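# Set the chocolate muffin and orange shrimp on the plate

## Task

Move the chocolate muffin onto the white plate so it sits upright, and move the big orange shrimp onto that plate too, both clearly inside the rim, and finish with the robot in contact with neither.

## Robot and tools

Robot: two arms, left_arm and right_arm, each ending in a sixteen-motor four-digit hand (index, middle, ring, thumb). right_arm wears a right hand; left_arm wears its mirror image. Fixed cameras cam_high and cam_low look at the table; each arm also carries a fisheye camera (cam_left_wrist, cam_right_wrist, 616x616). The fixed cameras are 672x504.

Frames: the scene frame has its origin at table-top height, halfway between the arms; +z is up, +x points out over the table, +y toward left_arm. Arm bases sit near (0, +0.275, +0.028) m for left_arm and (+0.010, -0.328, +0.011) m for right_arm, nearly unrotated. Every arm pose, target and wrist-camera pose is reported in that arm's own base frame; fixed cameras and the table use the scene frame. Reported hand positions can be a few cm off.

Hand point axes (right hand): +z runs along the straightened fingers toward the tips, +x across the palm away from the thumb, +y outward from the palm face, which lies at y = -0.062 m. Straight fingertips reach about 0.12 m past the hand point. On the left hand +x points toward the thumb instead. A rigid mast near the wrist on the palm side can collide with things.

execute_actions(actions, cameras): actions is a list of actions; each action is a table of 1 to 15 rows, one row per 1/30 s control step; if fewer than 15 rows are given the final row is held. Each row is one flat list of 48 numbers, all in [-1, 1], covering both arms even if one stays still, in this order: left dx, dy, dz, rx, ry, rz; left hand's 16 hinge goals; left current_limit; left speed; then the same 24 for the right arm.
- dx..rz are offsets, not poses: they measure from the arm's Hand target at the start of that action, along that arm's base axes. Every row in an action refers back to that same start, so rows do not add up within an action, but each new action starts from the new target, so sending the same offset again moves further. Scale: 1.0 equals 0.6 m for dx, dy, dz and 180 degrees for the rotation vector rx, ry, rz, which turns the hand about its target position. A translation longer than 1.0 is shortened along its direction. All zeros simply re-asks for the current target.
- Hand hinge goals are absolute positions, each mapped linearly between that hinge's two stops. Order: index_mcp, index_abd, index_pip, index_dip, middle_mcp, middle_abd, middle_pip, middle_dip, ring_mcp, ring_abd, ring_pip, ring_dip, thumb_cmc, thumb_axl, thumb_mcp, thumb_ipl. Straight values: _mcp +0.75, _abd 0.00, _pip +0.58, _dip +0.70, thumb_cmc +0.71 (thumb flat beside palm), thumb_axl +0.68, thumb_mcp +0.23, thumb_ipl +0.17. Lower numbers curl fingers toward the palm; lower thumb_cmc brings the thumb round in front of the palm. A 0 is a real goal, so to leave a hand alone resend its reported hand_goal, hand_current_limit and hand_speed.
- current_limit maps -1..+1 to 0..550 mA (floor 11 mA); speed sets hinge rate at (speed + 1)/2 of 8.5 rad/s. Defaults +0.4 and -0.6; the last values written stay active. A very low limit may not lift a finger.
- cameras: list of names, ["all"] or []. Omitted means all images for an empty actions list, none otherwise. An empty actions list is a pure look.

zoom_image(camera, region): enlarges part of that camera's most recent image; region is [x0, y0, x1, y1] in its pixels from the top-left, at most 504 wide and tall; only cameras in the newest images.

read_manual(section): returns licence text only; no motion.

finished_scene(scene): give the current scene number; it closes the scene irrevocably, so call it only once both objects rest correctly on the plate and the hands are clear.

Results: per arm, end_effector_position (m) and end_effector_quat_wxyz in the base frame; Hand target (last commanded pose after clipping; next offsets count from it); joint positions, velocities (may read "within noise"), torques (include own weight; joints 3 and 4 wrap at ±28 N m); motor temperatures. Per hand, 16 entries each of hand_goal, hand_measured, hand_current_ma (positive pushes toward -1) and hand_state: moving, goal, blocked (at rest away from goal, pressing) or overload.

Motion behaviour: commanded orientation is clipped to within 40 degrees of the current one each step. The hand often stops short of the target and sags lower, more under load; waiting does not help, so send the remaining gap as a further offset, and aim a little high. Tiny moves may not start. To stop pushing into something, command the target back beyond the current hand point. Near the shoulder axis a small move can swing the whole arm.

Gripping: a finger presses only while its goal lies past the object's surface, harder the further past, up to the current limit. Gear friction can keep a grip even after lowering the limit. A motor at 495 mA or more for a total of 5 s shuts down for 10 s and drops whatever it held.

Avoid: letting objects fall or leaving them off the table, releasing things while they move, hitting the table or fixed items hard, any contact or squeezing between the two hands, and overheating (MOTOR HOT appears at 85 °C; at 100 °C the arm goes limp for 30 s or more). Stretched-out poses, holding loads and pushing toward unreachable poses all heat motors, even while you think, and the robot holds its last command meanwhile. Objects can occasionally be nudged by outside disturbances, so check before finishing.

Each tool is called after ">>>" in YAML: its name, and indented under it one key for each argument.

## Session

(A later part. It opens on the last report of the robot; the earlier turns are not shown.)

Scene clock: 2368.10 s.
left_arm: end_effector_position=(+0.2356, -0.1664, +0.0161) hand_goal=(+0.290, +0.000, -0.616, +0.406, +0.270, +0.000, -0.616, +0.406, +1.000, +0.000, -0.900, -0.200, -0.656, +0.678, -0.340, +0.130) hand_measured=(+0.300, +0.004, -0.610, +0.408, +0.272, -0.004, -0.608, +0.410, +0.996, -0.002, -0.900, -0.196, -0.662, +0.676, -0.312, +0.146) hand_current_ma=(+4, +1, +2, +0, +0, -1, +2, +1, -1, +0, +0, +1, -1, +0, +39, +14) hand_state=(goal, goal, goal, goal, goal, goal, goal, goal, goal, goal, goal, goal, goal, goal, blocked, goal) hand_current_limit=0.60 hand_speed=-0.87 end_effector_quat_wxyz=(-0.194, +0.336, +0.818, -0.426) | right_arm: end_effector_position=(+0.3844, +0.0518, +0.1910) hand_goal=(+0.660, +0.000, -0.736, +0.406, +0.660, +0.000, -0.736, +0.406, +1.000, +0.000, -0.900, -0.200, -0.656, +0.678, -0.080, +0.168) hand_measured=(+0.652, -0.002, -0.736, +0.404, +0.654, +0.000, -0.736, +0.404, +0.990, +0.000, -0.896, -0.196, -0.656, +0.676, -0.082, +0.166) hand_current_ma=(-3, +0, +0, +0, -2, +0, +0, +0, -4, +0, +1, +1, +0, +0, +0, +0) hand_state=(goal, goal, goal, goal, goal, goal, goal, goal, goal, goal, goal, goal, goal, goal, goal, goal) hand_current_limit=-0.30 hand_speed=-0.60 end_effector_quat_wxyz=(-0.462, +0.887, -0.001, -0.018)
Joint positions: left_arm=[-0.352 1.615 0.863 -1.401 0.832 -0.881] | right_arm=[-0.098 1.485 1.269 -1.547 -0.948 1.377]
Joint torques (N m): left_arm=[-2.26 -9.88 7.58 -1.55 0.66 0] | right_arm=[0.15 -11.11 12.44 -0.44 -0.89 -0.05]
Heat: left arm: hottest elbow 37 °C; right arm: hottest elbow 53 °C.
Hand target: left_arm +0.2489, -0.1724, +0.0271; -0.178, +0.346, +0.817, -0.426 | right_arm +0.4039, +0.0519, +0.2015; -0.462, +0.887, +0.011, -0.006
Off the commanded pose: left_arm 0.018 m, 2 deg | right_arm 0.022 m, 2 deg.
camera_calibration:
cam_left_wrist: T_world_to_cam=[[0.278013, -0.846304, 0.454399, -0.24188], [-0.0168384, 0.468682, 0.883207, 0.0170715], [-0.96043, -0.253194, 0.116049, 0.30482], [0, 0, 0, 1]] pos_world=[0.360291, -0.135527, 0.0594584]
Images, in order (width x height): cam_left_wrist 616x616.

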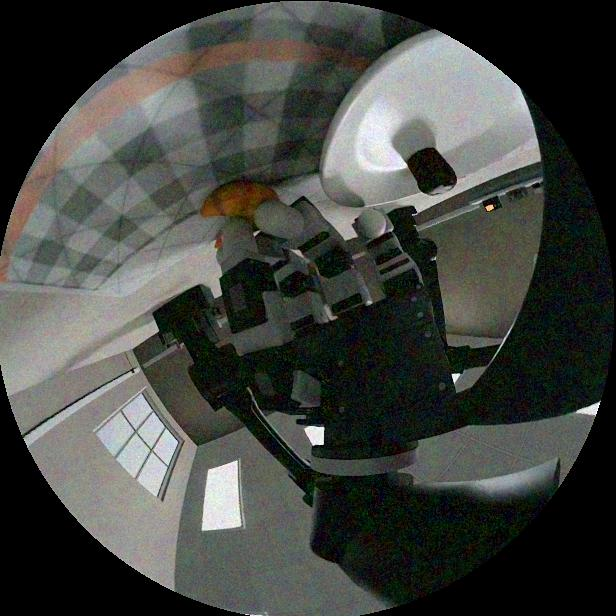

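>>> execute_actions:
  actions:
    - [[0,0,0,0,0,0,0.33,0,-0.616,0.406,0.31,0,-0.616,0.406,1,0,-0.9,-0.2,-0.657,0.677,-0.27,0.14,0,-0.88,0,0,0,0,0,0,0.66,0,-0.737,0.406,0.66,0,-0.737,0.406,1,0,-0.9,-0.2,-0.657,0.677,-0.08,0.168,-0.3,-0.6]]
    - [[0,0,0,0,0,0,0.38,0,-0.65,0.406,0.36,0,-0.65,0.406,1,0,-0.9,-0.2,-0.657,0.677,-0.22,0.168,0,-0.88,0,0,0,0,0,0,0.66,0,-0.737,0.406,0.66,0,-0.737,0.406,1,0,-0.9,-0.2,-0.657,0.677,-0.08,0.168,-0.3,-0.6]]
    - [[0,0,0.01,0,0,0,0.45,0,-0.7,0.406,0.43,0,-0.7,0.406,1,0,-0.9,-0.2,-0.657,0.677,-0.16,0.168,0,-0.85,0,0,0,0,0,0,0.66,0,-0.737,0.406,0.66,0,-0.737,0.406,1,0,-0.9,-0.2,-0.657,0.677,-0.08,0.168,-0.3,-0.6]]
  cameras: ["cam_left_wrist"]

>>> zoom_image:
  camera: "cam_left_wrist"
  region: [120, 130, 340, 290]

Scene clock: 2405.17 s.
left_arm: end_effector_position=(+0.2331, -0.1654, +0.0198) hand_goal=(+0.450, +0.000, -0.700, +0.406, +0.430, +0.000, -0.700, +0.406, +1.000, +0.000, -0.900, -0.200, -0.656, +0.678, -0.160, +0.168) hand_measured=(+0.442, +0.004, -0.694, +0.408, +0.422, -0.004, -0.694, +0.406, +0.996, -0.002, -0.900, -0.196, -0.658, +0.676, -0.162, +0.166) hand_current_ma=(-4, +0, +2, +0, -3, -1, +1, +0, -1, +0, +0, +1, +0, +0, +0, +0) hand_state=(goal, goal, goal, goal, goal, goal, goal, goal, goal, goal, goal, goal, goal, goal, goal, goal) hand_current_limit=0.00 hand_speed=-0.85 end_effector_quat_wxyz=(-0.197, +0.334, +0.818, -0.426) | right_arm: end_effector_position=(+0.3844, +0.0518, +0.1910) hand_goal=(+0.660, +0.000, -0.736, +0.406, +0.660, +0.000, -0.736, +0.406, +1.000, +0.000, -0.900, -0.200, -0.656, +0.678, -0.080, +0.168) hand_measured=(+0.652, -0.002, -0.736, +0.404, +0.654, +0.000, -0.736, +0.404, +0.990, +0.000, -0.896, -0.196, -0.656, +0.676, -0.082, +0.166) hand_current_ma=(-3, +0, +0, +0, -2, +0, +0, +0, -4, +0, +1, +1, +0, +0, +0, +0) hand_state=(goal, goal, goal, goal, goal, goal, goal, goal, goal, goal, goal, goal, goal, goal, goal, goal) hand_current_limit=-0.30 hand_speed=-0.60 end_effector_quat_wxyz=(-0.462, +0.887, -0.001, -0.018)
Joint positions: left_arm=[-0.352 1.607 0.863 -1.417 0.832 -0.881] | right_arm=[-0.098 1.485 1.269 -1.547 -0.948 1.377]
Joint torques (N m): left_arm=[-2.55 -10.7 8.03 -1.59 0.68 0.01] | right_arm=[0.03 -10.99 12.45 -0.44 -0.89 -0.05]
Heat: left arm: hottest elbow 37 °C; right arm: hottest elbow 53 °C.
Hand target: left_arm +0.2489, -0.1724, +0.0331; -0.178, +0.346, +0.817, -0.426 | right_arm +0.4039, +0.0519, +0.2015; -0.462, +0.887, +0.011, -0.006
Off the commanded pose: left_arm 0.022 m, 3 deg | right_arm 0.022 m, 2 deg.
camera_calibration:
cam_left_wrist: T_world_to_cam=[[0.281193, -0.84751, 0.450174, -0.24295], [-0.0105385, 0.466347, 0.884539, 0.0114328], [-0.959593, -0.253471, 0.122202, 0.301847], [0, 0, 0, 1]] pos_world=[0.358087, -0.134725, 0.0623708]
Images, in order (width x height): cam_left_wrist 616x616.

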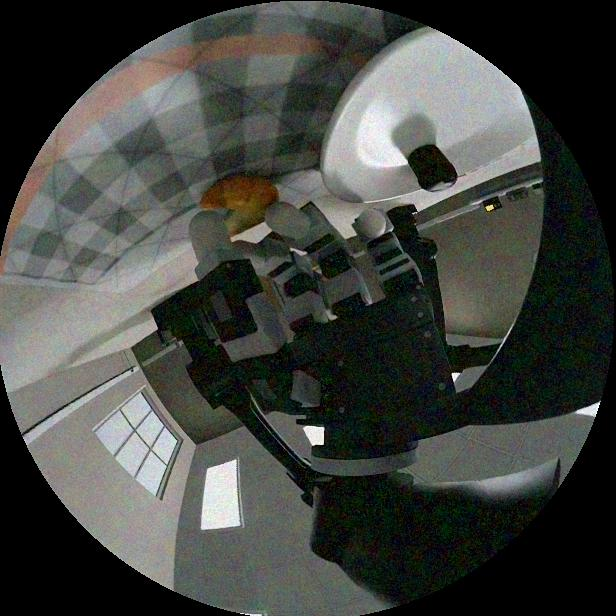

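Scaled by 2.291 from the camera's 616x616 image, which has a finer 880x880 frame.

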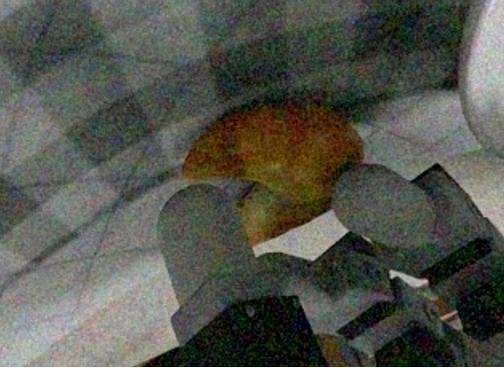

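>>> execute_actions:
  actions:
    - [[0.01,0,0.04,0,0,0,0.55,0,-0.737,0.406,0.53,0,-0.737,0.406,1,0,-0.9,-0.2,-0.657,0.677,-0.1,0.168,0,-0.8,0,0,0,0,0,0,0.66,0,-0.737,0.406,0.66,0,-0.737,0.406,1,0,-0.9,-0.2,-0.657,0.677,-0.08,0.168,-0.3,-0.6]]
    - [[0.0,0,0.07,0,0,0,0.55,0,-0.737,0.406,0.53,0,-0.737,0.406,1,0,-0.9,-0.2,-0.657,0.677,-0.08,0.168,0,-0.85,0,0,0,0,0,0,0.66,0,-0.737,0.406,0.66,0,-0.737,0.406,1,0,-0.9,-0.2,-0.657,0.677,-0.08,0.168,-0.3,-0.6]]
  cameras: ["cam_left_wrist"]

>>> zoom_image:
  camera: "cam_left_wrist"
  region: [100, 90, 320, 250]

Scene clock: 2416.13 s.
left_arm: end_effector_position=(+0.2416, -0.1683, +0.0882) hand_goal=(+0.550, +0.000, -0.736, +0.406, +0.530, +0.000, -0.736, +0.406, +1.000, +0.000, -0.900, -0.200, -0.656, +0.678, -0.080, +0.168) hand_measured=(+0.540, +0.004, -0.730, +0.408, +0.522, -0.004, -0.730, +0.406, +0.996, -0.002, -0.900, -0.196, -0.658, +0.676, -0.082, +0.166) hand_current_ma=(-5, +0, +2, +0, -4, -1, +2, +0, -1, +0, +0, +1, +0, +0, -1, +0) hand_state=(goal, goal, goal, goal, goal, goal, goal, goal, goal, goal, goal, goal, goal, goal, goal, goal) hand_current_limit=0.00 hand_speed=-0.85 end_effector_quat_wxyz=(-0.193, +0.337, +0.818, -0.425) | right_arm: end_effector_position=(+0.3844, +0.0518, +0.1910) hand_goal=(+0.660, +0.000, -0.736, +0.406, +0.660, +0.000, -0.736, +0.406, +1.000, +0.000, -0.900, -0.200, -0.656, +0.678, -0.080, +0.168) hand_measured=(+0.652, -0.002, -0.736, +0.404, +0.654, +0.000, -0.736, +0.404, +0.990, +0.000, -0.896, -0.196, -0.656, +0.676, -0.082, +0.166) hand_current_ma=(-3, +0, +0, +0, -2, +0, +0, +0, -4, +0, +1, +1, +0, +0, +0, +0) hand_state=(goal, goal, goal, goal, goal, goal, goal, goal, goal, goal, goal, goal, goal, goal, goal, goal) hand_current_limit=-0.30 hand_speed=-0.60 end_effector_quat_wxyz=(-0.462, +0.887, -0.001, -0.018)
Joint positions: left_arm=[-0.352 1.502 0.964 -1.613 0.83 -0.881] | right_arm=[-0.098 1.485 1.269 -1.547 -0.948 1.377]
Joint torques (N m): left_arm=[-2.08 -9.41 9.02 -1.52 0.58 0.07] | right_arm=[0.15 -11.11 12.45 -0.49 -0.9 -0.05]
Heat: left arm: hottest elbow 37 °C; right arm: hottest elbow 54 °C.
Hand target: left_arm +0.2549, -0.1723, +0.0991; -0.179, +0.346, +0.817, -0.425 | right_arm +0.4039, +0.0519, +0.2015; -0.462, +0.887, +0.011, -0.006
Off the commanded pose: left_arm 0.018 m, 2 deg | right_arm 0.022 m, 2 deg.
camera_calibration:
cam_left_wrist: T_world_to_cam=[[0.276307, -0.846796, 0.454522, -0.277567], [-0.0184423, 0.468175, 0.883443, -0.045346], [-0.960893, -0.252484, 0.113743, 0.302151], [0, 0, 0, 1]] pos_world=[0.366192, -0.137525, 0.131853]
Images, in order (width x height): cam_left_wrist 616x616.

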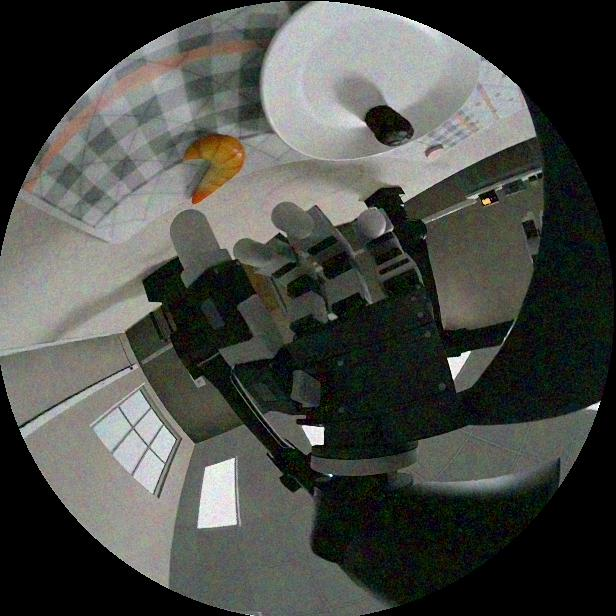

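Scaled by 2.291 from the camera's 616x616 image, which has a finer 880x880 frame.

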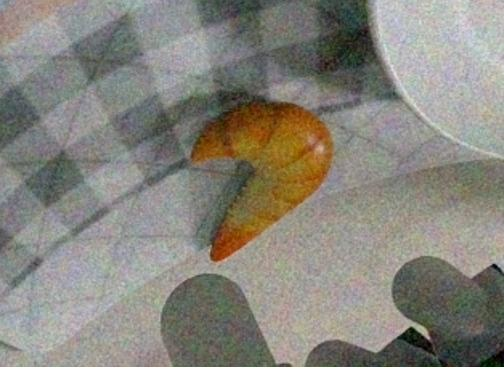

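>>> execute_actions:
  actions:
    - [[-0.02,-0.02,-0.03,0,0,0.1,0.56,0,-0.737,0.406,0.56,0,-0.737,0.406,1,0,-0.9,-0.2,-0.657,0.677,-0.08,0.168,0,-0.8,0,0,0,0,0,0,0.66,0,-0.737,0.406,0.66,0,-0.737,0.406,1,0,-0.9,-0.2,-0.657,0.677,-0.08,0.168,-0.3,-0.6]]
    - [[-0.0207,-0.018,-0.085,0,0,0.1056,0.56,0,-0.737,0.406,0.56,0,-0.737,0.406,1,0,-0.9,-0.2,-0.657,0.677,-0.08,0.168,0,-0.85,0,0,0,0,0,0,0.66,0,-0.737,0.406,0.66,0,-0.737,0.406,1,0,-0.9,-0.2,-0.657,0.677,-0.08,0.168,-0.3,-0.6]]
  cameras: ["cam_left_wrist"]

>>> zoom_image:
  camera: "cam_left_wrist"
  region: [100, 100, 320, 260]

Scene clock: 2449.80 s.
left_arm: end_effector_position=(+0.2277, -0.1927, +0.0276) hand_goal=(+0.560, +0.000, -0.736, +0.406, +0.560, +0.000, -0.736, +0.406, +1.000, +0.000, -0.900, -0.200, -0.656, +0.678, -0.080, +0.168) hand_measured=(+0.552, +0.002, -0.730, +0.408, +0.554, +0.004, -0.732, +0.406, +0.996, -0.002, -0.900, -0.196, -0.656, +0.676, -0.082, +0.166) hand_current_ma=(-4, +0, +1, +0, -2, +1, +1, +0, -1, +0, +0, +1, +0, +0, +0, +0) hand_state=(goal, goal, goal, goal, goal, goal, goal, goal, goal, goal, goal, goal, goal, goal, goal, goal) hand_current_limit=0.00 hand_speed=-0.85 end_effector_quat_wxyz=(-0.053, +0.075, +0.878, -0.469) | right_arm: end_effector_position=(+0.3844, +0.0518, +0.1910) hand_goal=(+0.660, +0.000, -0.736, +0.406, +0.660, +0.000, -0.736, +0.406, +1.000, +0.000, -0.900, -0.200, -0.656, +0.678, -0.080, +0.168) hand_measured=(+0.652, -0.002, -0.736, +0.404, +0.654, +0.000, -0.736, +0.404, +0.990, +0.000, -0.896, -0.196, -0.656, +0.676, -0.082, +0.166) hand_current_ma=(-3, +0, +0, +0, -2, +0, +0, +0, -4, +0, +1, +1, +0, +0, +0, +0) hand_state=(goal, goal, goal, goal, goal, goal, goal, goal, goal, goal, goal, goal, goal, goal, goal, goal) hand_current_limit=-0.30 hand_speed=-0.60 end_effector_quat_wxyz=(-0.462, +0.887, -0.001, -0.018)
Joint positions: left_arm=[-0.357 1.289 0.585 -0.633 0.964 -1.881] | right_arm=[-0.098 1.485 1.269 -1.547 -0.948 1.377]
Joint torques (N m): left_arm=[-2.84 -6.48 6.94 0.95 0.77 -0.17] | right_arm=[0.15 -11.11 12.42 -0.47 -0.89 -0.06]
Heat: left arm: hottest elbow 38 °C; right arm: hottest elbow 54 °C.
Hand target: left_arm +0.2305, -0.1951, +0.0301; -0.034, +0.069, +0.885, -0.460 | right_arm +0.4039, +0.0519, +0.2015; -0.462, +0.887, +0.011, -0.006
Off the commanded pose: left_arm 0.004 m, 3 deg | right_arm 0.022 m, 2 deg.
camera_calibration:
cam_left_wrist: T_world_to_cam=[[0.712206, -0.526516, 0.464267, -0.304565], [-0.288612, 0.38326, 0.877391, 0.0647119], [-0.639895, -0.758876, 0.121001, 0.118598], [0, 0, 0, 1]] pos_world=[0.31148, -0.0951582, 0.0702713]
Images, in order (width x height): cam_left_wrist 616x616.

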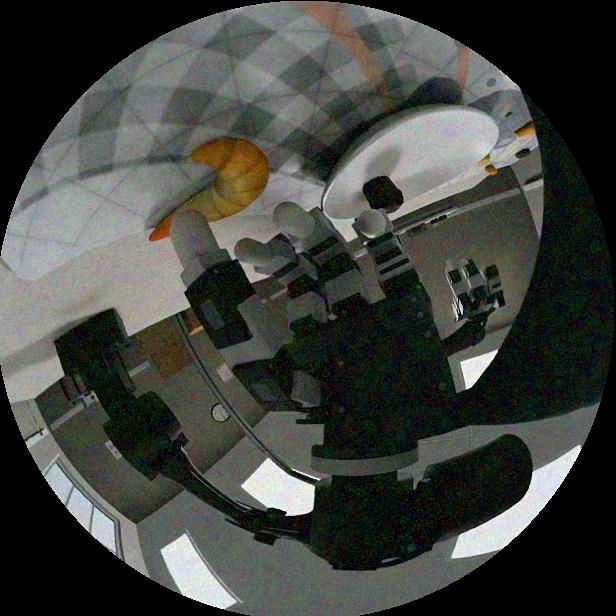

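Scaled by 2.291 from the camera's 616x616 image, which has a finer 880x880 frame.

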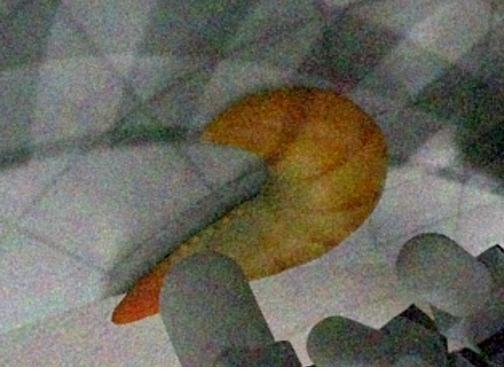

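>>> execute_actions:
  actions:
    - [[0.0258,0.0027,-0.005,0,0,0.0444,0.56,0,-0.737,0.406,0.56,0,-0.737,0.406,1,0,-0.9,-0.2,-0.657,0.677,-0.08,0.168,0,-0.8,0,0,0,0,0,0,0.66,0,-0.737,0.406,0.66,0,-0.737,0.406,1,0,-0.9,-0.2,-0.657,0.677,-0.08,0.168,-0.3,-0.6]]
  cameras: ["cam_left_wrist"]

>>> zoom_image:
  camera: "cam_left_wrist"
  region: [120, 130, 340, 290]

Scene clock: 2518.73 s.
left_arm: end_effector_position=(+0.2379, -0.1923, +0.0212) hand_goal=(+0.560, +0.000, -0.736, +0.406, +0.560, +0.000, -0.736, +0.406, +1.000, +0.000, -0.900, -0.200, -0.656, +0.678, -0.080, +0.168) hand_measured=(+0.552, +0.002, -0.730, +0.408, +0.554, +0.006, -0.734, +0.406, +0.996, -0.002, -0.900, -0.196, -0.656, +0.676, -0.082, +0.166) hand_current_ma=(-4, +0, +1, +0, -2, +2, +0, +0, -1, +0, +0, +1, +0, +0, +0, +0) hand_state=(goal, goal, goal, goal, goal, goal, goal, goal, goal, goal, goal, goal, goal, goal, goal, goal) hand_current_limit=0.00 hand_speed=-0.80 end_effector_quat_wxyz=(-0.023, +0.016, +0.888, -0.459) | right_arm: end_effector_position=(+0.3844, +0.0518, +0.1910) hand_goal=(+0.660, +0.000, -0.736, +0.406, +0.660, +0.000, -0.736, +0.406, +1.000, +0.000, -0.900, -0.200, -0.656, +0.678, -0.080, +0.168) hand_measured=(+0.652, -0.002, -0.736, +0.404, +0.654, +0.000, -0.736, +0.404, +0.990, +0.000, -0.896, -0.196, -0.656, +0.676, -0.082, +0.166) hand_current_ma=(-3, +0, +0, +0, -2, +0, +0, +0, -4, +0, +1, +1, +0, +0, +0, +0) hand_state=(goal, goal, goal, goal, goal, goal, goal, goal, goal, goal, goal, goal, goal, goal, goal, goal) hand_current_limit=-0.30 hand_speed=-0.60 end_effector_quat_wxyz=(-0.462, +0.887, -0.001, -0.018)
Joint positions: left_arm=[-0.357 1.271 0.545 -0.464 0.899 -2.077] | right_arm=[-0.098 1.485 1.269 -1.547 -0.948 1.377]
Joint torques (N m): left_arm=[-1.9 -6.71 7.1 1.4 0.58 -0.14] | right_arm=[0.09 -11.05 12.46 -0.46 -0.89 -0.05]
Heat: left arm: hottest elbow 38 °C; right arm: hottest elbow 54 °C.
Hand target: left_arm +0.2459, -0.1935, +0.0271; -0.002, +0.007, +0.887, -0.461 | right_arm +0.4039, +0.0519, +0.2015; -0.462, +0.887, +0.011, -0.006
Off the commanded pose: left_arm 0.010 m, 3 deg | right_arm 0.022 m, 2 deg.
joint sent to its limit (left arm) — joint 6 (wrist roll), lower limit. The joint targets still meet the commanded pose.
camera_calibration:
cam_left_wrist: T_world_to_cam=[[0.775433, -0.441861, 0.451068, -0.307337], [-0.334888, 0.31782, 0.88704, 0.0712525], [-0.535307, -0.838898, 0.0984739, 0.086377], [0, 0, 0, 1]] pos_world=[0.308419, -0.0859841, 0.06692]
Images, in order (width x height): cam_left_wrist 616x616.

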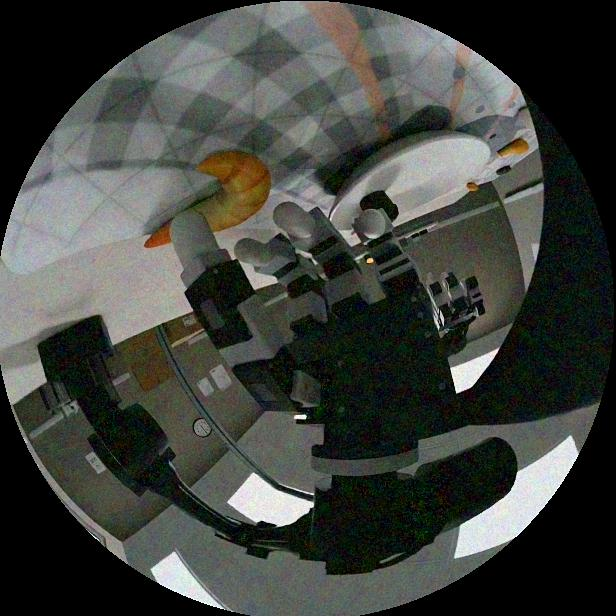

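Scaled by 2.291 from the camera's 616x616 image, which has a finer 880x880 frame.

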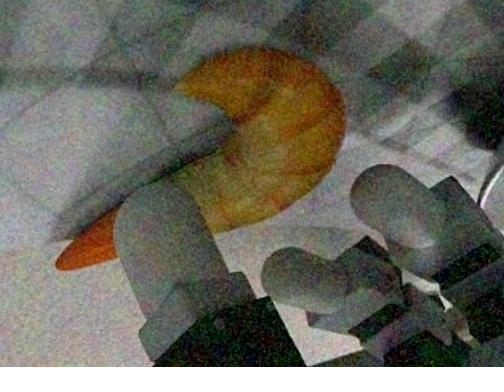

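>>> execute_actions:
  actions:
    - [[0.016,0,0,0,0,-0.012,0.56,0,-0.737,0.406,0.56,0,-0.737,0.406,1,0,-0.9,-0.2,-0.657,0.677,-0.08,0.168,0,-0.8,0,0,0,0,0,0,0.66,0,-0.737,0.406,0.66,0,-0.737,0.406,1,0,-0.9,-0.2,-0.657,0.677,-0.08,0.168,-0.3,-0.6]]

Scene clock: 2538.93 s.
left_arm: end_effector_position=(+0.2378, -0.1906, +0.0191) hand_goal=(+0.560, +0.000, -0.736, +0.406, +0.560, +0.000, -0.736, +0.406, +1.000, +0.000, -0.900, -0.200, -0.656, +0.678, -0.080, +0.168) hand_measured=(+0.552, +0.002, -0.730, +0.408, +0.554, +0.006, -0.734, +0.406, +0.996, -0.002, -0.900, -0.196, -0.656, +0.676, -0.082, +0.166) hand_current_ma=(-4, +0, +1, +0, -2, +2, +0, +0, -1, +0, +0, +1, +0, +0, +0, +0) hand_state=(goal, goal, goal, goal, goal, goal, goal, goal, goal, goal, goal, goal, goal, goal, goal, goal) hand_current_limit=0.00 hand_speed=-0.80 end_effector_quat_wxyz=(-0.025, +0.016, +0.889, -0.458) | right_arm: end_effector_position=(+0.3844, +0.0518, +0.1910) hand_goal=(+0.660, +0.000, -0.736, +0.406, +0.660, +0.000, -0.736, +0.406, +1.000, +0.000, -0.900, -0.200, -0.656, +0.678, -0.080, +0.168) hand_measured=(+0.652, -0.002, -0.736, +0.404, +0.654, +0.000, -0.736, +0.404, +0.990, +0.000, -0.896, -0.196, -0.656, +0.676, -0.082, +0.166) hand_current_ma=(-3, +0, +0, +0, -2, +0, +0, +0, -4, +0, +1, +1, +0, +0, +0, +0) hand_state=(goal, goal, goal, goal, goal, goal, goal, goal, goal, goal, goal, goal, goal, goal, goal, goal) hand_current_limit=-0.30 hand_speed=-0.60 end_effector_quat_wxyz=(-0.462, +0.887, -0.001, -0.018)
Joint positions: left_arm=[-0.353 1.278 0.545 -0.468 0.9 -2.068] | right_arm=[-0.098 1.485 1.269 -1.547 -0.948 1.377]
Joint torques (N m): left_arm=[-1.49 -4.84 9.43 0.43 0.81 0.1] | right_arm=[0.21 -11.05 12.45 -0.46 -0.89 -0.05]
Heat: left arm: hottest elbow 38 °C; right arm: hottest elbow 54 °C.
Hand target: left_arm +0.2556, -0.1934, +0.0271; -0.011, +0.024, +0.887, -0.461 | right_arm +0.4039, +0.0519, +0.2015; -0.462, +0.887, +0.011, -0.006
Off the commanded pose: left_arm 0.020 m, 2 deg | right_arm 0.022 m, 2 deg.

>>> execute_actions:
  actions:
    - [[0.008,0,0.012,0,0,0,0.56,0,-0.737,0.406,0.56,0,-0.737,0.406,1,0,-0.9,-0.2,-0.657,0.677,-0.08,0.168,0,-0.8,0,0,0,0,0,0,0.66,0,-0.737,0.406,0.66,0,-0.737,0.406,1,0,-0.9,-0.2,-0.657,0.677,-0.08,0.168,-0.3,-0.6]]

Scene clock: 2543.60 s.
left_arm: end_effector_position=(+0.2390, -0.1888, +0.0221) hand_goal=(+0.560, +0.000, -0.736, +0.406, +0.560, +0.000, -0.736, +0.406, +1.000, +0.000, -0.900, -0.200, -0.656, +0.678, -0.080, +0.168) hand_measured=(+0.552, +0.002, -0.730, +0.408, +0.554, +0.004, -0.734, +0.406, +0.996, -0.002, -0.900, -0.196, -0.656, +0.676, -0.082, +0.166) hand_current_ma=(-4, +0, +1, +0, -2, +0, +0, +0, -1, +0, +0, +1, +0, +0, +0, +0) hand_state=(goal, goal, goal, goal, goal, goal, goal, goal, goal, goal, goal, goal, goal, goal, goal, goal) hand_current_limit=0.00 hand_speed=-0.80 end_effector_quat_wxyz=(-0.029, +0.014, +0.890, -0.456) | right_arm: end_effector_position=(+0.3844, +0.0518, +0.1910) hand_goal=(+0.660, +0.000, -0.736, +0.406, +0.660, +0.000, -0.736, +0.406, +1.000, +0.000, -0.900, -0.200, -0.656, +0.678, -0.080, +0.168) hand_measured=(+0.652, -0.002, -0.736, +0.404, +0.654, +0.000, -0.736, +0.404, +0.990, +0.000, -0.896, -0.196, -0.656, +0.676, -0.082, +0.166) hand_current_ma=(-3, +0, +0, +0, -2, +0, +0, +0, -4, +0, +1, +1, +0, +0, +0, +0) hand_state=(goal, goal, goal, goal, goal, goal, goal, goal, goal, goal, goal, goal, goal, goal, goal, goal) hand_current_limit=-0.30 hand_speed=-0.60 end_effector_quat_wxyz=(-0.462, +0.887, -0.001, -0.018)
Joint positions: left_arm=[-0.347 1.278 0.558 -0.497 0.9 -2.058] | right_arm=[-0.098 1.485 1.269 -1.547 -0.948 1.377]
Joint torques (N m): left_arm=[-1.67 -5.25 10.15 0.34 0.89 0.12] | right_arm=[0.15 -11.11 12.44 -0.44 -0.9 -0.05]
Heat: left arm: hottest elbow 38 °C; right arm: hottest elbow 54 °C.
Hand target: left_arm +0.2604, -0.1935, +0.0343; -0.011, +0.024, +0.887, -0.461 | right_arm +0.4039, +0.0519, +0.2015; -0.462, +0.887, +0.011, -0.006
Off the commanded pose: left_arm 0.025 m, 2 deg | right_arm 0.022 m, 2 deg.

>>> execute_actions:
  actions:
    - [[0.0,0,0.05,0,0,0,0.56,0,-0.737,0.406,0.56,0,-0.737,0.406,1,0,-0.9,-0.2,-0.657,0.677,-0.08,0.168,0,-0.8,0,0,0,0,0,0,0.66,0,-0.737,0.406,0.66,0,-0.737,0.406,1,0,-0.9,-0.2,-0.657,0.677,-0.08,0.168,-0.3,-0.6]]
    - [[-0.016,0.0,-0.06,0,0,0,0.56,0,-0.737,0.406,0.56,0,-0.737,0.406,1,0,-0.9,-0.2,-0.657,0.677,-0.08,0.168,0,-0.8,0,0,0,0,0,0,0.66,0,-0.737,0.406,0.66,0,-0.737,0.406,1,0,-0.9,-0.2,-0.657,0.677,-0.08,0.168,-0.3,-0.6]]

Scene clock: 2553.60 s.
left_arm: end_effector_position=(+0.2443, -0.1907, +0.0281) hand_goal=(+0.560, +0.000, -0.736, +0.406, +0.560, +0.000, -0.736, +0.406, +1.000, +0.000, -0.900, -0.200, -0.656, +0.678, -0.080, +0.168) hand_measured=(+0.552, +0.002, -0.730, +0.408, +0.554, +0.004, -0.738, +0.406, +0.996, -0.002, -0.900, -0.196, -0.656, +0.676, -0.082, +0.166) hand_current_ma=(-4, +0, +1, +0, -2, +0, +0, +0, -1, +0, +0, +1, +0, +0, +0, +0) hand_state=(goal, goal, goal, goal, goal, goal, goal, goal, goal, goal, goal, goal, goal, goal, goal, goal) hand_current_limit=0.00 hand_speed=-0.80 end_effector_quat_wxyz=(-0.018, +0.020, +0.888, -0.459) | right_arm: end_effector_position=(+0.3844, +0.0518, +0.1910) hand_goal=(+0.660, +0.000, -0.736, +0.406, +0.660, +0.000, -0.736, +0.406, +1.000, +0.000, -0.900, -0.200, -0.656, +0.678, -0.080, +0.168) hand_measured=(+0.652, -0.002, -0.736, +0.404, +0.654, +0.000, -0.736, +0.404, +0.990, +0.000, -0.896, -0.196, -0.656, +0.676, -0.082, +0.166) hand_current_ma=(-3, +0, +0, +0, -2, +0, +0, +0, -4, +0, +1, +1, +0, +0, +0, +0) hand_state=(goal, goal, goal, goal, goal, goal, goal, goal, goal, goal, goal, goal, goal, goal, goal, goal) hand_current_limit=-0.30 hand_speed=-0.60 end_effector_quat_wxyz=(-0.462, +0.887, -0.001, -0.018)
Joint positions: left_arm=[-0.347 1.264 0.565 -0.494 0.9 -2.057] | right_arm=[-0.098 1.485 1.269 -1.547 -0.948 1.377]
Joint torques (N m): left_arm=[-2.37 -4.37 7.42 1.47 0.74 -0.03] | right_arm=[0.15 -10.99 12.44 -0.44 -0.89 -0.05]
Heat: left arm: hottest elbow 39 °C; right arm: hottest elbow 54 °C.
Hand target: left_arm +0.2508, -0.1935, +0.0283; -0.011, +0.024, +0.887, -0.461 | right_arm +0.4039, +0.0519, +0.2015; -0.462, +0.887, +0.011, -0.006
Off the commanded pose: left_arm 0.007 m, 1 deg | right_arm 0.022 m, 2 deg.

>>> execute_actions:
  actions:
    - [[-0.006,0,-0.028,0,0,0,0.56,0,-0.737,0.406,0.56,0,-0.737,0.406,1,0,-0.9,-0.2,-0.657,0.677,-0.08,0.168,0,-0.8,0,0,0,0,0,0,0.66,0,-0.737,0.406,0.66,0,-0.737,0.406,1,0,-0.9,-0.2,-0.657,0.677,-0.08,0.168,-0.3,-0.6]]
  cameras: ["cam_left_wrist"]

>>> zoom_image:
  camera: "cam_left_wrist"
  region: [120, 130, 340, 290]

Scene clock: 2562.77 s.
left_arm: end_effector_position=(+0.2441, -0.1905, +0.0116) hand_goal=(+0.560, +0.000, -0.736, +0.406, +0.560, +0.000, -0.736, +0.406, +1.000, +0.000, -0.900, -0.200, -0.656, +0.678, -0.080, +0.168) hand_measured=(+0.552, +0.002, -0.730, +0.408, +0.552, +0.004, -0.736, +0.406, +0.996, -0.002, -0.900, -0.196, -0.656, +0.676, -0.082, +0.166) hand_current_ma=(-4, +0, +1, +0, -3, +0, +0, +0, -1, +0, +0, +1, +0, +0, +0, +0) hand_state=(goal, goal, goal, goal, goal, goal, goal, goal, goal, goal, goal, goal, goal, goal, goal, goal) hand_current_limit=0.00 hand_speed=-0.80 end_effector_quat_wxyz=(-0.013, +0.022, +0.887, -0.460) | right_arm: end_effector_position=(+0.3844, +0.0518, +0.1910) hand_goal=(+0.660, +0.000, -0.736, +0.406, +0.660, +0.000, -0.736, +0.406, +1.000, +0.000, -0.900, -0.200, -0.656, +0.678, -0.080, +0.168) hand_measured=(+0.652, -0.002, -0.736, +0.404, +0.654, +0.000, -0.736, +0.404, +0.990, +0.000, -0.896, -0.196, -0.656, +0.676, -0.082, +0.166) hand_current_ma=(-3, +0, +0, +0, -2, +0, +0, +0, -4, +0, +1, +1, +0, +0, +0, +0) hand_state=(goal, goal, goal, goal, goal, goal, goal, goal, goal, goal, goal, goal, goal, goal, goal, goal) hand_current_limit=-0.30 hand_speed=-0.60 end_effector_quat_wxyz=(-0.462, +0.887, -0.001, -0.018)
Joint positions: left_arm=[-0.347 1.299 0.536 -0.419 0.899 -2.057] | right_arm=[-0.098 1.485 1.269 -1.547 -0.948 1.377]
Joint torques (N m): left_arm=[-2.78 -5.25 6.94 1.14 0.72 -0.1] | right_arm=[0.09 -11.16 12.45 -0.46 -0.89 -0.05]
Heat: left arm: hottest elbow 39 °C; right arm: hottest elbow 54 °C.
Hand target: left_arm +0.2473, -0.1936, +0.0116; -0.011, +0.024, +0.887, -0.461 | right_arm +0.4039, +0.0519, +0.2015; -0.462, +0.887, +0.011, -0.006
Off the commanded pose: left_arm 0.004 m, 0 deg | right_arm 0.022 m, 2 deg.
camera_calibration:
cam_left_wrist: T_world_to_cam=[[0.764495, -0.441296, 0.469899, -0.304368], [-0.354777, 0.320586, 0.87827, 0.0868448], [-0.53822, -0.838142, 0.0885245, 0.0931492], [0, 0, 0, 1]] pos_world=[0.313633, -0.0840851, 0.058503]
Images, in order (width x height): cam_left_wrist 616x616.

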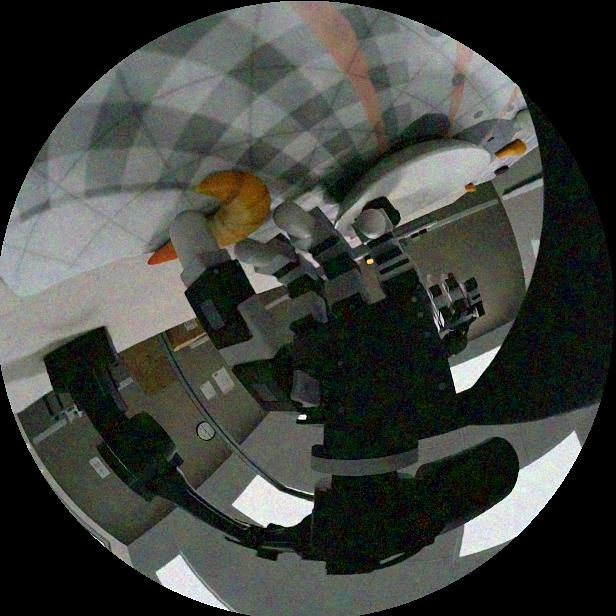

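Scaled by 2.291 from the camera's 616x616 image, which has a finer 880x880 frame.

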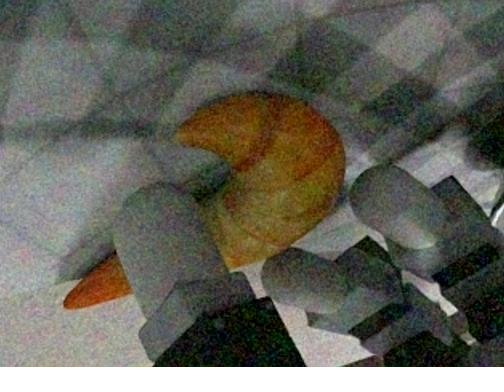

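>>> execute_actions:
  actions:
    - [[0,0,-0.0105,0,0,0,0.54,0,-0.737,0.406,0.54,0,-0.737,0.406,1,0,-0.9,-0.2,-0.657,0.677,-0.1,0.168,0,-0.8,0,0,0,0,0,0,0.66,0,-0.737,0.406,0.66,0,-0.737,0.406,1,0,-0.9,-0.2,-0.657,0.677,-0.08,0.168,-0.3,-0.6]]
    - [[0,0,0,0,0,0,0.49,0,-0.7,0.406,0.5,0,-0.7,0.406,1,0,-0.9,-0.2,-0.657,0.677,-0.14,0.168,0,-0.8,0,0,0,0,0,0,0.66,0,-0.737,0.406,0.66,0,-0.737,0.406,1,0,-0.9,-0.2,-0.657,0.677,-0.08,0.168,-0.3,-0.6]]
  cameras: ["cam_left_wrist"]

>>> zoom_image:
  camera: "cam_left_wrist"
  region: [120, 130, 340, 290]

Scene clock: 2575.20 s.
left_arm: end_effector_position=(+0.2450, -0.1908, +0.0063) hand_goal=(+0.490, +0.000, -0.700, +0.406, +0.500, +0.000, -0.700, +0.406, +1.000, +0.000, -0.900, -0.200, -0.656, +0.678, -0.140, +0.168) hand_measured=(+0.490, +0.002, -0.700, +0.408, +0.500, +0.004, -0.702, +0.406, +0.996, -0.002, -0.900, -0.196, -0.656, +0.676, -0.138, +0.166) hand_current_ma=(+0, +0, +0, +0, +0, +0, +0, +0, -1, +0, +0, +1, +0, +0, +0, +0) hand_state=(goal, goal, goal, goal, goal, goal, goal, goal, goal, goal, goal, goal, goal, goal, goal, goal) hand_current_limit=0.00 hand_speed=-0.80 end_effector_quat_wxyz=(-0.012, +0.023, +0.887, -0.461) | right_arm: end_effector_position=(+0.3844, +0.0518, +0.1910) hand_goal=(+0.660, +0.000, -0.736, +0.406, +0.660, +0.000, -0.736, +0.406, +1.000, +0.000, -0.900, -0.200, -0.656, +0.678, -0.080, +0.168) hand_measured=(+0.652, -0.002, -0.736, +0.404, +0.654, +0.000, -0.736, +0.404, +0.990, +0.000, -0.896, -0.196, -0.656, +0.676, -0.082, +0.166) hand_current_ma=(-3, +0, +0, +0, -2, +0, +0, +0, -4, +0, +1, +1, +0, +0, +0, +0) hand_state=(goal, goal, goal, goal, goal, goal, goal, goal, goal, goal, goal, goal, goal, goal, goal, goal) hand_current_limit=-0.30 hand_speed=-0.60 end_effector_quat_wxyz=(-0.462, +0.887, -0.001, -0.018)
Joint positions: left_arm=[-0.347 1.314 0.53 -0.394 0.899 -2.057] | right_arm=[-0.098 1.485 1.269 -1.547 -0.948 1.377]
Joint torques (N m): left_arm=[-2.78 -5.13 6.72 1.31 0.71 -0.11] | right_arm=[0.09 -11.05 12.42 -0.49 -0.9 -0.05]
Heat: left arm: hottest elbow 39 °C; right arm: hottest elbow 54 °C.
Hand target: left_arm +0.2472, -0.1936, +0.0052; -0.011, +0.024, +0.887, -0.461 | right_arm +0.4039, +0.0519, +0.2015; -0.462, +0.887, +0.011, -0.006
Off the commanded pose: left_arm 0.004 m, 0 deg | right_arm 0.022 m, 2 deg.
camera_calibration:
cam_left_wrist: T_world_to_cam=[[0.762969, -0.44072, 0.472911, -0.302305], [-0.357642, 0.32162, 0.876728, 0.0927442], [-0.538489, -0.838049, 0.0877659, 0.0939973], [0, 0, 0, 1]] pos_world=[0.314435, -0.084286, 0.0534021]
Images, in order (width x height): cam_left_wrist 616x616.

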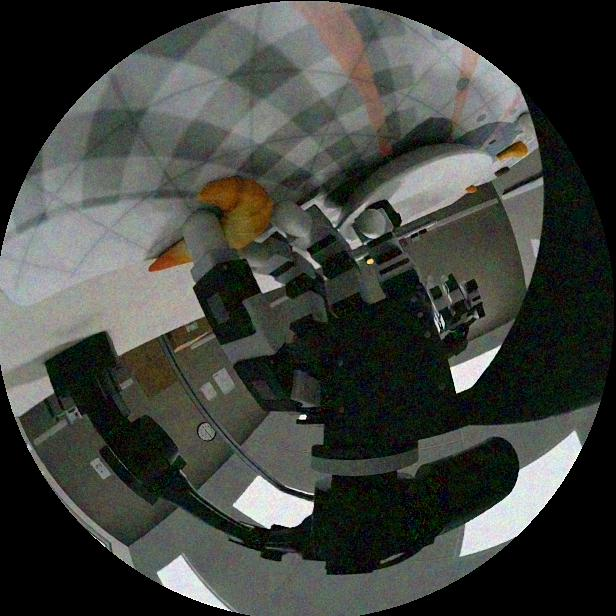

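Scaled by 2.291 from the camera's 616x616 image, which has a finer 880x880 frame.

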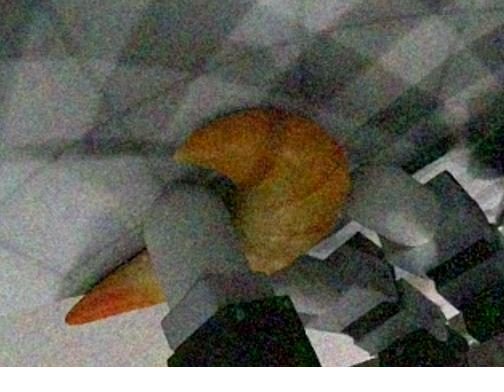

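>>> execute_actions:
  actions:
    - [[0,0,0,0,0,0,0.47,0,-0.65,0.406,0.5,0,-0.68,0.406,1,0,-0.9,-0.2,-0.657,0.677,-0.17,0.168,0,-0.85,0,0,0,0,0,0,0.66,0,-0.737,0.406,0.66,0,-0.737,0.406,1,0,-0.9,-0.2,-0.657,0.677,-0.08,0.168,-0.3,-0.6]]
    - [[0,0,0,0,0,0,0.44,0,-0.63,0.406,0.5,0,-0.68,0.406,1,0,-0.9,-0.2,-0.657,0.677,-0.2,0.168,0,-0.85,0,0,0,0,0,0,0.66,0,-0.737,0.406,0.66,0,-0.737,0.406,1,0,-0.9,-0.2,-0.657,0.677,-0.08,0.168,-0.3,-0.6]]
  cameras: ["cam_left_wrist"]

>>> zoom_image:
  camera: "cam_left_wrist"
  region: [120, 130, 340, 290]

Scene clock: 2591.57 s.
left_arm: end_effector_position=(+0.2447, -0.1909, +0.0064) hand_goal=(+0.440, +0.000, -0.630, +0.406, +0.500, +0.000, -0.680, +0.406, +1.000, +0.000, -0.900, -0.200, -0.656, +0.678, -0.200, +0.168) hand_measured=(+0.460, +0.002, -0.632, +0.406, +0.498, +0.004, -0.682, +0.406, +0.996, -0.002, -0.900, -0.196, -0.658, +0.676, -0.170, +0.174) hand_current_ma=(+14, +0, +0, +0, +0, +0, +0, +0, -1, +0, +0, +1, -1, +0, +43, +3) hand_state=(goal, goal, goal, goal, goal, goal, goal, goal, goal, goal, goal, goal, goal, goal, blocked, goal) hand_current_limit=0.00 hand_speed=-0.85 end_effector_quat_wxyz=(-0.013, +0.021, +0.887, -0.461) | right_arm: end_effector_position=(+0.3844, +0.0518, +0.1910) hand_goal=(+0.660, +0.000, -0.736, +0.406, +0.660, +0.000, -0.736, +0.406, +1.000, +0.000, -0.900, -0.200, -0.656, +0.678, -0.080, +0.168) hand_measured=(+0.652, -0.002, -0.736, +0.404, +0.654, +0.000, -0.736, +0.404, +0.990, +0.000, -0.896, -0.196, -0.656, +0.676, -0.082, +0.166) hand_current_ma=(-3, +0, +0, +0, -2, +0, +0, +0, -4, +0, +1, +1, +0, +0, +0, +0) hand_state=(goal, goal, goal, goal, goal, goal, goal, goal, goal, goal, goal, goal, goal, goal, goal, goal) hand_current_limit=-0.30 hand_speed=-0.60 end_effector_quat_wxyz=(-0.462, +0.887, -0.001, -0.018)
Joint positions: left_arm=[-0.347 1.314 0.53 -0.394 0.899 -2.061] | right_arm=[-0.098 1.485 1.269 -1.547 -0.948 1.377]
Joint torques (N m): left_arm=[-2.84 -5.13 6.71 1.28 0.69 -0.08] | right_arm=[0.15 -11.16 12.45 -0.47 -0.89 -0.05]
Heat: left arm: hottest elbow 38 °C; right arm: hottest elbow 54 °C.
Hand target: left_arm +0.2472, -0.1935, +0.0052; -0.011, +0.024, +0.887, -0.461 | right_arm +0.4039, +0.0519, +0.2015; -0.462, +0.887, +0.011, -0.006
Off the commanded pose: left_arm 0.004 m, 0 deg | right_arm 0.022 m, 2 deg.
camera_calibration:
cam_left_wrist: T_world_to_cam=[[0.765406, -0.439114, 0.47046, -0.302332], [-0.355416, 0.321008, 0.877857, 0.0919284], [-0.5365, -0.839126, 0.0896333, 0.0929298], [0, 0, 0, 1]] pos_world=[0.313937, -0.084288, 0.0532055]
Images, in order (width x height): cam_left_wrist 616x616.

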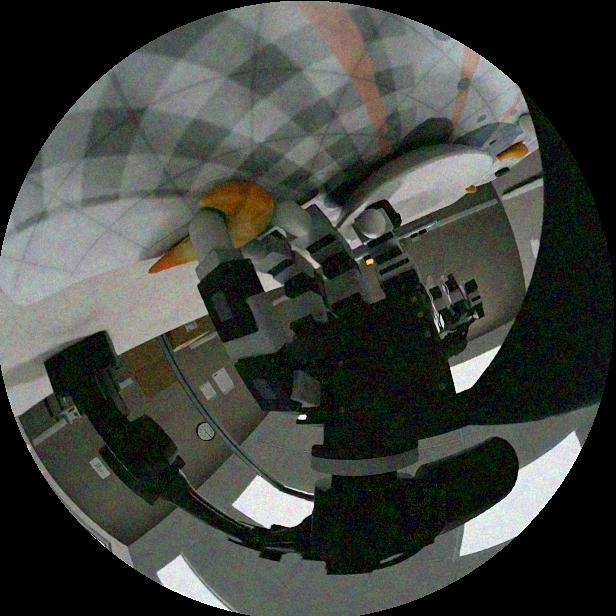

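Scaled by 2.291 from the camera's 616x616 image, which has a finer 880x880 frame.

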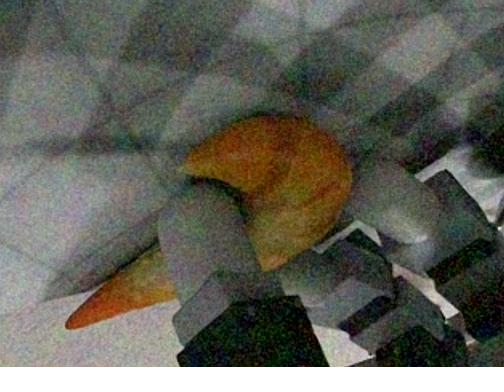

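>>> execute_actions:
  actions:
    - [[0,0,0,0,0,0,0.44,0,-0.63,0.406,0.47,0,-0.65,0.406,1,0,-0.9,-0.2,-0.657,0.677,-0.21,0.168,0,-0.85,0,0,0,0,0,0,0.66,0,-0.737,0.406,0.66,0,-0.737,0.406,1,0,-0.9,-0.2,-0.657,0.677,-0.08,0.168,-0.3,-0.6]]

>>> execute_actions:
  actions:
    - [[0,0,0,0,0,0,0.43,0,-0.62,0.406,0.44,0,-0.63,0.406,1,0,-0.9,-0.2,-0.657,0.677,-0.21,0.168,0,-0.85,0,0,0,0,0,0,0.66,0,-0.737,0.406,0.66,0,-0.737,0.406,1,0,-0.9,-0.2,-0.657,0.677,-0.08,0.168,-0.3,-0.6]]
  cameras: ["cam_left_wrist"]

>>> zoom_image:
  camera: "cam_left_wrist"
  region: [120, 130, 340, 290]

Scene clock: 2604.20 s.
left_arm: end_effector_position=(+0.2446, -0.1909, +0.0065) hand_goal=(+0.440, +0.000, -0.630, +0.406, +0.470, +0.000, -0.650, +0.406, +1.000, +0.000, -0.900, -0.200, -0.656, +0.678, -0.210, +0.168) hand_measured=(+0.458, +0.002, -0.630, +0.406, +0.476, +0.004, -0.656, +0.406, +0.996, -0.002, -0.900, -0.196, -0.658, +0.676, -0.172, +0.176) hand_current_ma=(+14, +0, +0, +0, +2, +0, -2, +0, -1, +0, +0, +1, +0, +0, +64, +5) hand_state=(goal, goal, goal, goal, goal, goal, goal, goal, goal, goal, goal, goal, goal, goal, blocked, goal) hand_current_limit=0.00 hand_speed=-0.85 end_effector_quat_wxyz=(-0.013, +0.021, +0.887, -0.461) | right_arm: end_effector_position=(+0.3844, +0.0518, +0.1910) hand_goal=(+0.660, +0.000, -0.736, +0.406, +0.660, +0.000, -0.736, +0.406, +1.000, +0.000, -0.900, -0.200, -0.656, +0.678, -0.080, +0.168) hand_measured=(+0.652, -0.002, -0.736, +0.404, +0.654, +0.000, -0.736, +0.404, +0.990, +0.000, -0.896, -0.196, -0.656, +0.676, -0.082, +0.166) hand_current_ma=(-3, +0, +0, +0, -2, +0, +0, +0, -4, +0, +1, +1, +0, +0, +0, +0) hand_state=(goal, goal, goal, goal, goal, goal, goal, goal, goal, goal, goal, goal, goal, goal, goal, goal) hand_current_limit=-0.30 hand_speed=-0.60 end_effector_quat_wxyz=(-0.462, +0.887, -0.001, -0.018)
Joint positions: left_arm=[-0.347 1.314 0.53 -0.394 0.899 -2.061] | right_arm=[-0.098 1.485 1.269 -1.547 -0.948 1.377]
Joint torques (N m): left_arm=[-2.67 -5.25 6.69 1.32 0.67 -0.06] | right_arm=[0.21 -11.11 12.44 -0.42 -0.9 -0.06]
Heat: left arm: hottest elbow 38 °C; right arm: hottest elbow 54 °C.
Hand target: left_arm +0.2472, -0.1935, +0.0052; -0.011, +0.024, +0.887, -0.461 | right_arm +0.4039, +0.0519, +0.2015; -0.462, +0.887, +0.011, -0.006
Off the commanded pose: left_arm 0.004 m, 0 deg | right_arm 0.022 m, 2 deg.

Scene clock: 2604.90 s.
left_arm: end_effector_position=(+0.2448, -0.1913, +0.0067) hand_goal=(+0.430, +0.000, -0.620, +0.406, +0.440, +0.000, -0.630, +0.406, +1.000, +0.000, -0.900, -0.200, -0.656, +0.678, -0.210, +0.168) hand_measured=(+0.454, +0.002, -0.622, +0.406, +0.458, +0.004, -0.636, +0.404, +0.996, -0.002, -0.900, -0.196, -0.654, +0.678, -0.172, +0.180) hand_current_ma=(+21, +0, +0, +0, +12, +0, -2, +0, -1, +0, +0, +1, +0, +0, +64, +9) hand_state=(blocked, goal, goal, goal, goal, goal, goal, goal, goal, goal, goal, goal, goal, goal, blocked, goal) hand_current_limit=0.00 hand_speed=-0.85 end_effector_quat_wxyz=(-0.013, +0.022, +0.887, -0.462) | right_arm: end_effector_position=(+0.3844, +0.0518, +0.1910) hand_goal=(+0.660, +0.000, -0.736, +0.406, +0.660, +0.000, -0.736, +0.406, +1.000, +0.000, -0.900, -0.200, -0.656, +0.678, -0.080, +0.168) hand_measured=(+0.652, -0.002, -0.736, +0.404, +0.654, +0.000, -0.736, +0.404, +0.990, +0.000, -0.896, -0.196, -0.656, +0.676, -0.082, +0.166) hand_current_ma=(-3, +0, +0, +0, -2, +0, +0, +0, -4, +0, +1, +1, +0, +0, +0, +0) hand_state=(goal, goal, goal, goal, goal, goal, goal, goal, goal, goal, goal, goal, goal, goal, goal, goal) hand_current_limit=-0.30 hand_speed=-0.60 end_effector_quat_wxyz=(-0.462, +0.887, -0.001, -0.018)
Joint positions: left_arm=[-0.347 1.314 0.53 -0.393 0.901 -2.061] | right_arm=[-0.098 1.485 1.269 -1.547 -0.948 1.377]
Joint torques (N m): left_arm=[-2.78 -5.13 6.71 1.25 0.57 -0.07] | right_arm=[0.03 -11.05 12.44 -0.49 -0.9 -0.05]
Heat: left arm: hottest elbow 38 °C; right arm: hottest elbow 54 °C.
Hand target: left_arm +0.2472, -0.1935, +0.0052; -0.011, +0.024, +0.887, -0.461 | right_arm +0.4039, +0.0519, +0.2015; -0.462, +0.887, +0.011, -0.006
Off the commanded pose: left_arm 0.004 m, 0 deg | right_arm 0.022 m, 2 deg.
camera_calibration:
cam_left_wrist: T_world_to_cam=[[0.764917, -0.438475, 0.471849, -0.302532], [-0.355568, 0.323385, 0.876923, 0.0923028], [-0.537097, -0.838548, 0.0914552, 0.092914], [0, 0, 0, 1]] pos_world=[0.314136, -0.0845891, 0.0533097]
Images, in order (width x height): cam_left_wrist 616x616.

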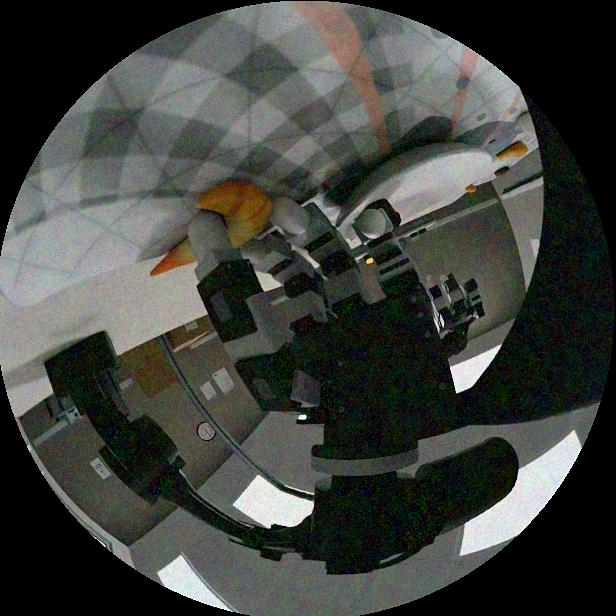

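Scaled by 2.291 from the camera's 616x616 image, which has a finer 880x880 frame.

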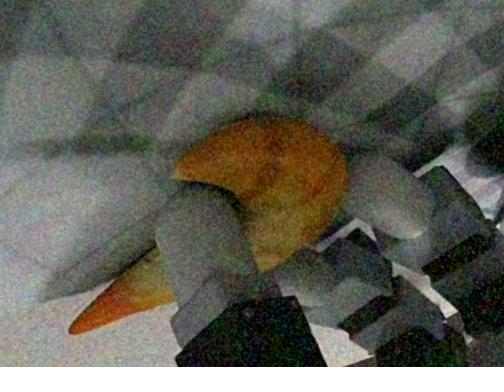

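>>> execute_actions:
  actions:
    - [[0,0,-0.003,0,0,0,0.41,0,-0.61,0.406,0.41,0,-0.615,0.406,1,0,-0.9,-0.2,-0.657,0.677,-0.24,0.16,0.3,-0.87,0,0,0,0,0,0,0.66,0,-0.737,0.406,0.66,0,-0.737,0.406,1,0,-0.9,-0.2,-0.657,0.677,-0.08,0.168,-0.3,-0.6]]
    - [[0,0,0,0,0,0,0.38,0,-0.6,0.406,0.375,0,-0.605,0.406,1,0,-0.9,-0.2,-0.657,0.677,-0.28,0.15,0.5,-0.87,0,0,0,0,0,0,0.66,0,-0.737,0.406,0.66,0,-0.737,0.406,1,0,-0.9,-0.2,-0.657,0.677,-0.08,0.168,-0.3,-0.6]]
  cameras: ["cam_left_wrist"]

>>> zoom_image:
  camera: "cam_left_wrist"
  region: [120, 130, 340, 290]

Scene clock: 2628.03 s.
left_arm: end_effector_position=(+0.2452, -0.1924, +0.0073) hand_goal=(+0.380, +0.000, -0.600, +0.406, +0.376, +0.000, -0.604, +0.406, +1.000, +0.000, -0.900, -0.200, -0.656, +0.678, -0.280, +0.150) hand_measured=(+0.436, +0.002, -0.598, +0.406, +0.424, +0.002, -0.604, +0.404, +0.996, -0.002, -0.900, -0.196, -0.650, +0.680, -0.172, +0.180) hand_current_ma=(+86, +0, +0, +0, +66, +0, +0, +0, -1, +0, +0, +1, +2, +0, +371, +44) hand_state=(blocked, goal, goal, goal, blocked, goal, goal, goal, goal, goal, goal, goal, goal, goal, blocked, blocked) hand_current_limit=0.50 hand_speed=-0.87 end_effector_quat_wxyz=(-0.012, +0.022, +0.886, -0.464) | right_arm: end_effector_position=(+0.3844, +0.0518, +0.1910) hand_goal=(+0.660, +0.000, -0.736, +0.406, +0.660, +0.000, -0.736, +0.406, +1.000, +0.000, -0.900, -0.200, -0.656, +0.678, -0.080, +0.168) hand_measured=(+0.652, -0.002, -0.736, +0.404, +0.654, +0.000, -0.736, +0.404, +0.990, +0.000, -0.896, -0.196, -0.656, +0.676, -0.082, +0.166) hand_current_ma=(-3, +0, +0, +0, -2, +0, +0, +0, -4, +0, +1, +1, +0, +0, +0, +0) hand_state=(goal, goal, goal, goal, goal, goal, goal, goal, goal, goal, goal, goal, goal, goal, goal, goal) hand_current_limit=-0.30 hand_speed=-0.60 end_effector_quat_wxyz=(-0.462, +0.887, -0.001, -0.018)
Joint positions: left_arm=[-0.348 1.314 0.53 -0.387 0.905 -2.065] | right_arm=[-0.098 1.485 1.269 -1.547 -0.948 1.377]
Joint torques (N m): left_arm=[-2.67 -4.78 6.54 1.28 0.42 -0.02] | right_arm=[0.09 -11.16 12.46 -0.46 -0.89 -0.04]
Heat: left arm: hottest elbow 38 °C; right arm: hottest elbow 54 °C.
Hand target: left_arm +0.2472, -0.1935, +0.0034; -0.011, +0.024, +0.887, -0.461 | right_arm +0.4039, +0.0519, +0.2015; -0.462, +0.887, +0.011, -0.006
Off the commanded pose: left_arm 0.004 m, 0 deg | right_arm 0.022 m, 2 deg.
camera_calibration:
cam_left_wrist: T_world_to_cam=[[0.76434, -0.436302, 0.474789, -0.303075], [-0.356543, 0.32755, 0.874979, 0.0934095], [-0.537272, -0.838064, 0.0947994, 0.0922796], [0, 0, 0, 1]] pos_world=[0.314536, -0.0854922, 0.0534175]
Images, in order (width x height): cam_left_wrist 616x616.

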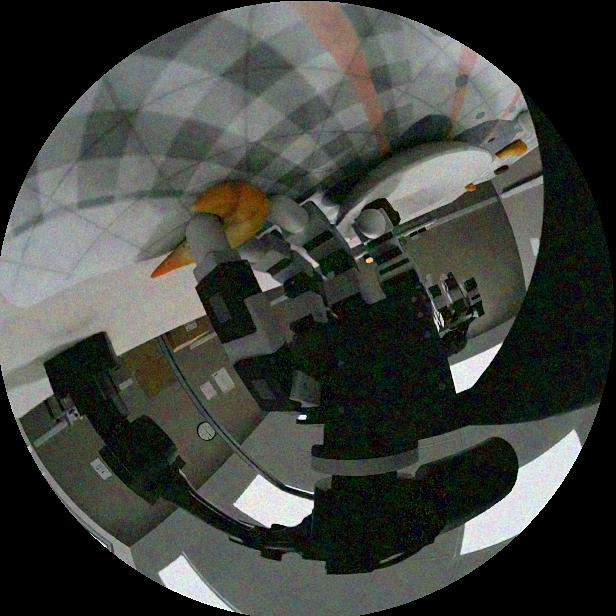

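Scaled by 2.291 from the camera's 616x616 image, which has a finer 880x880 frame.

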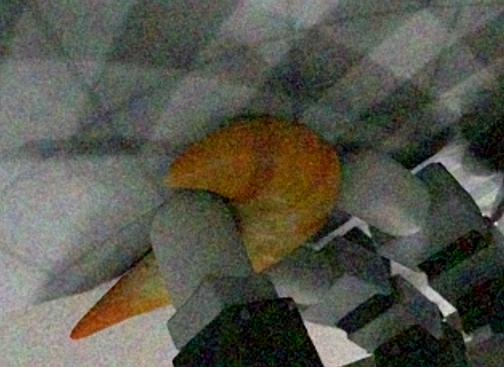

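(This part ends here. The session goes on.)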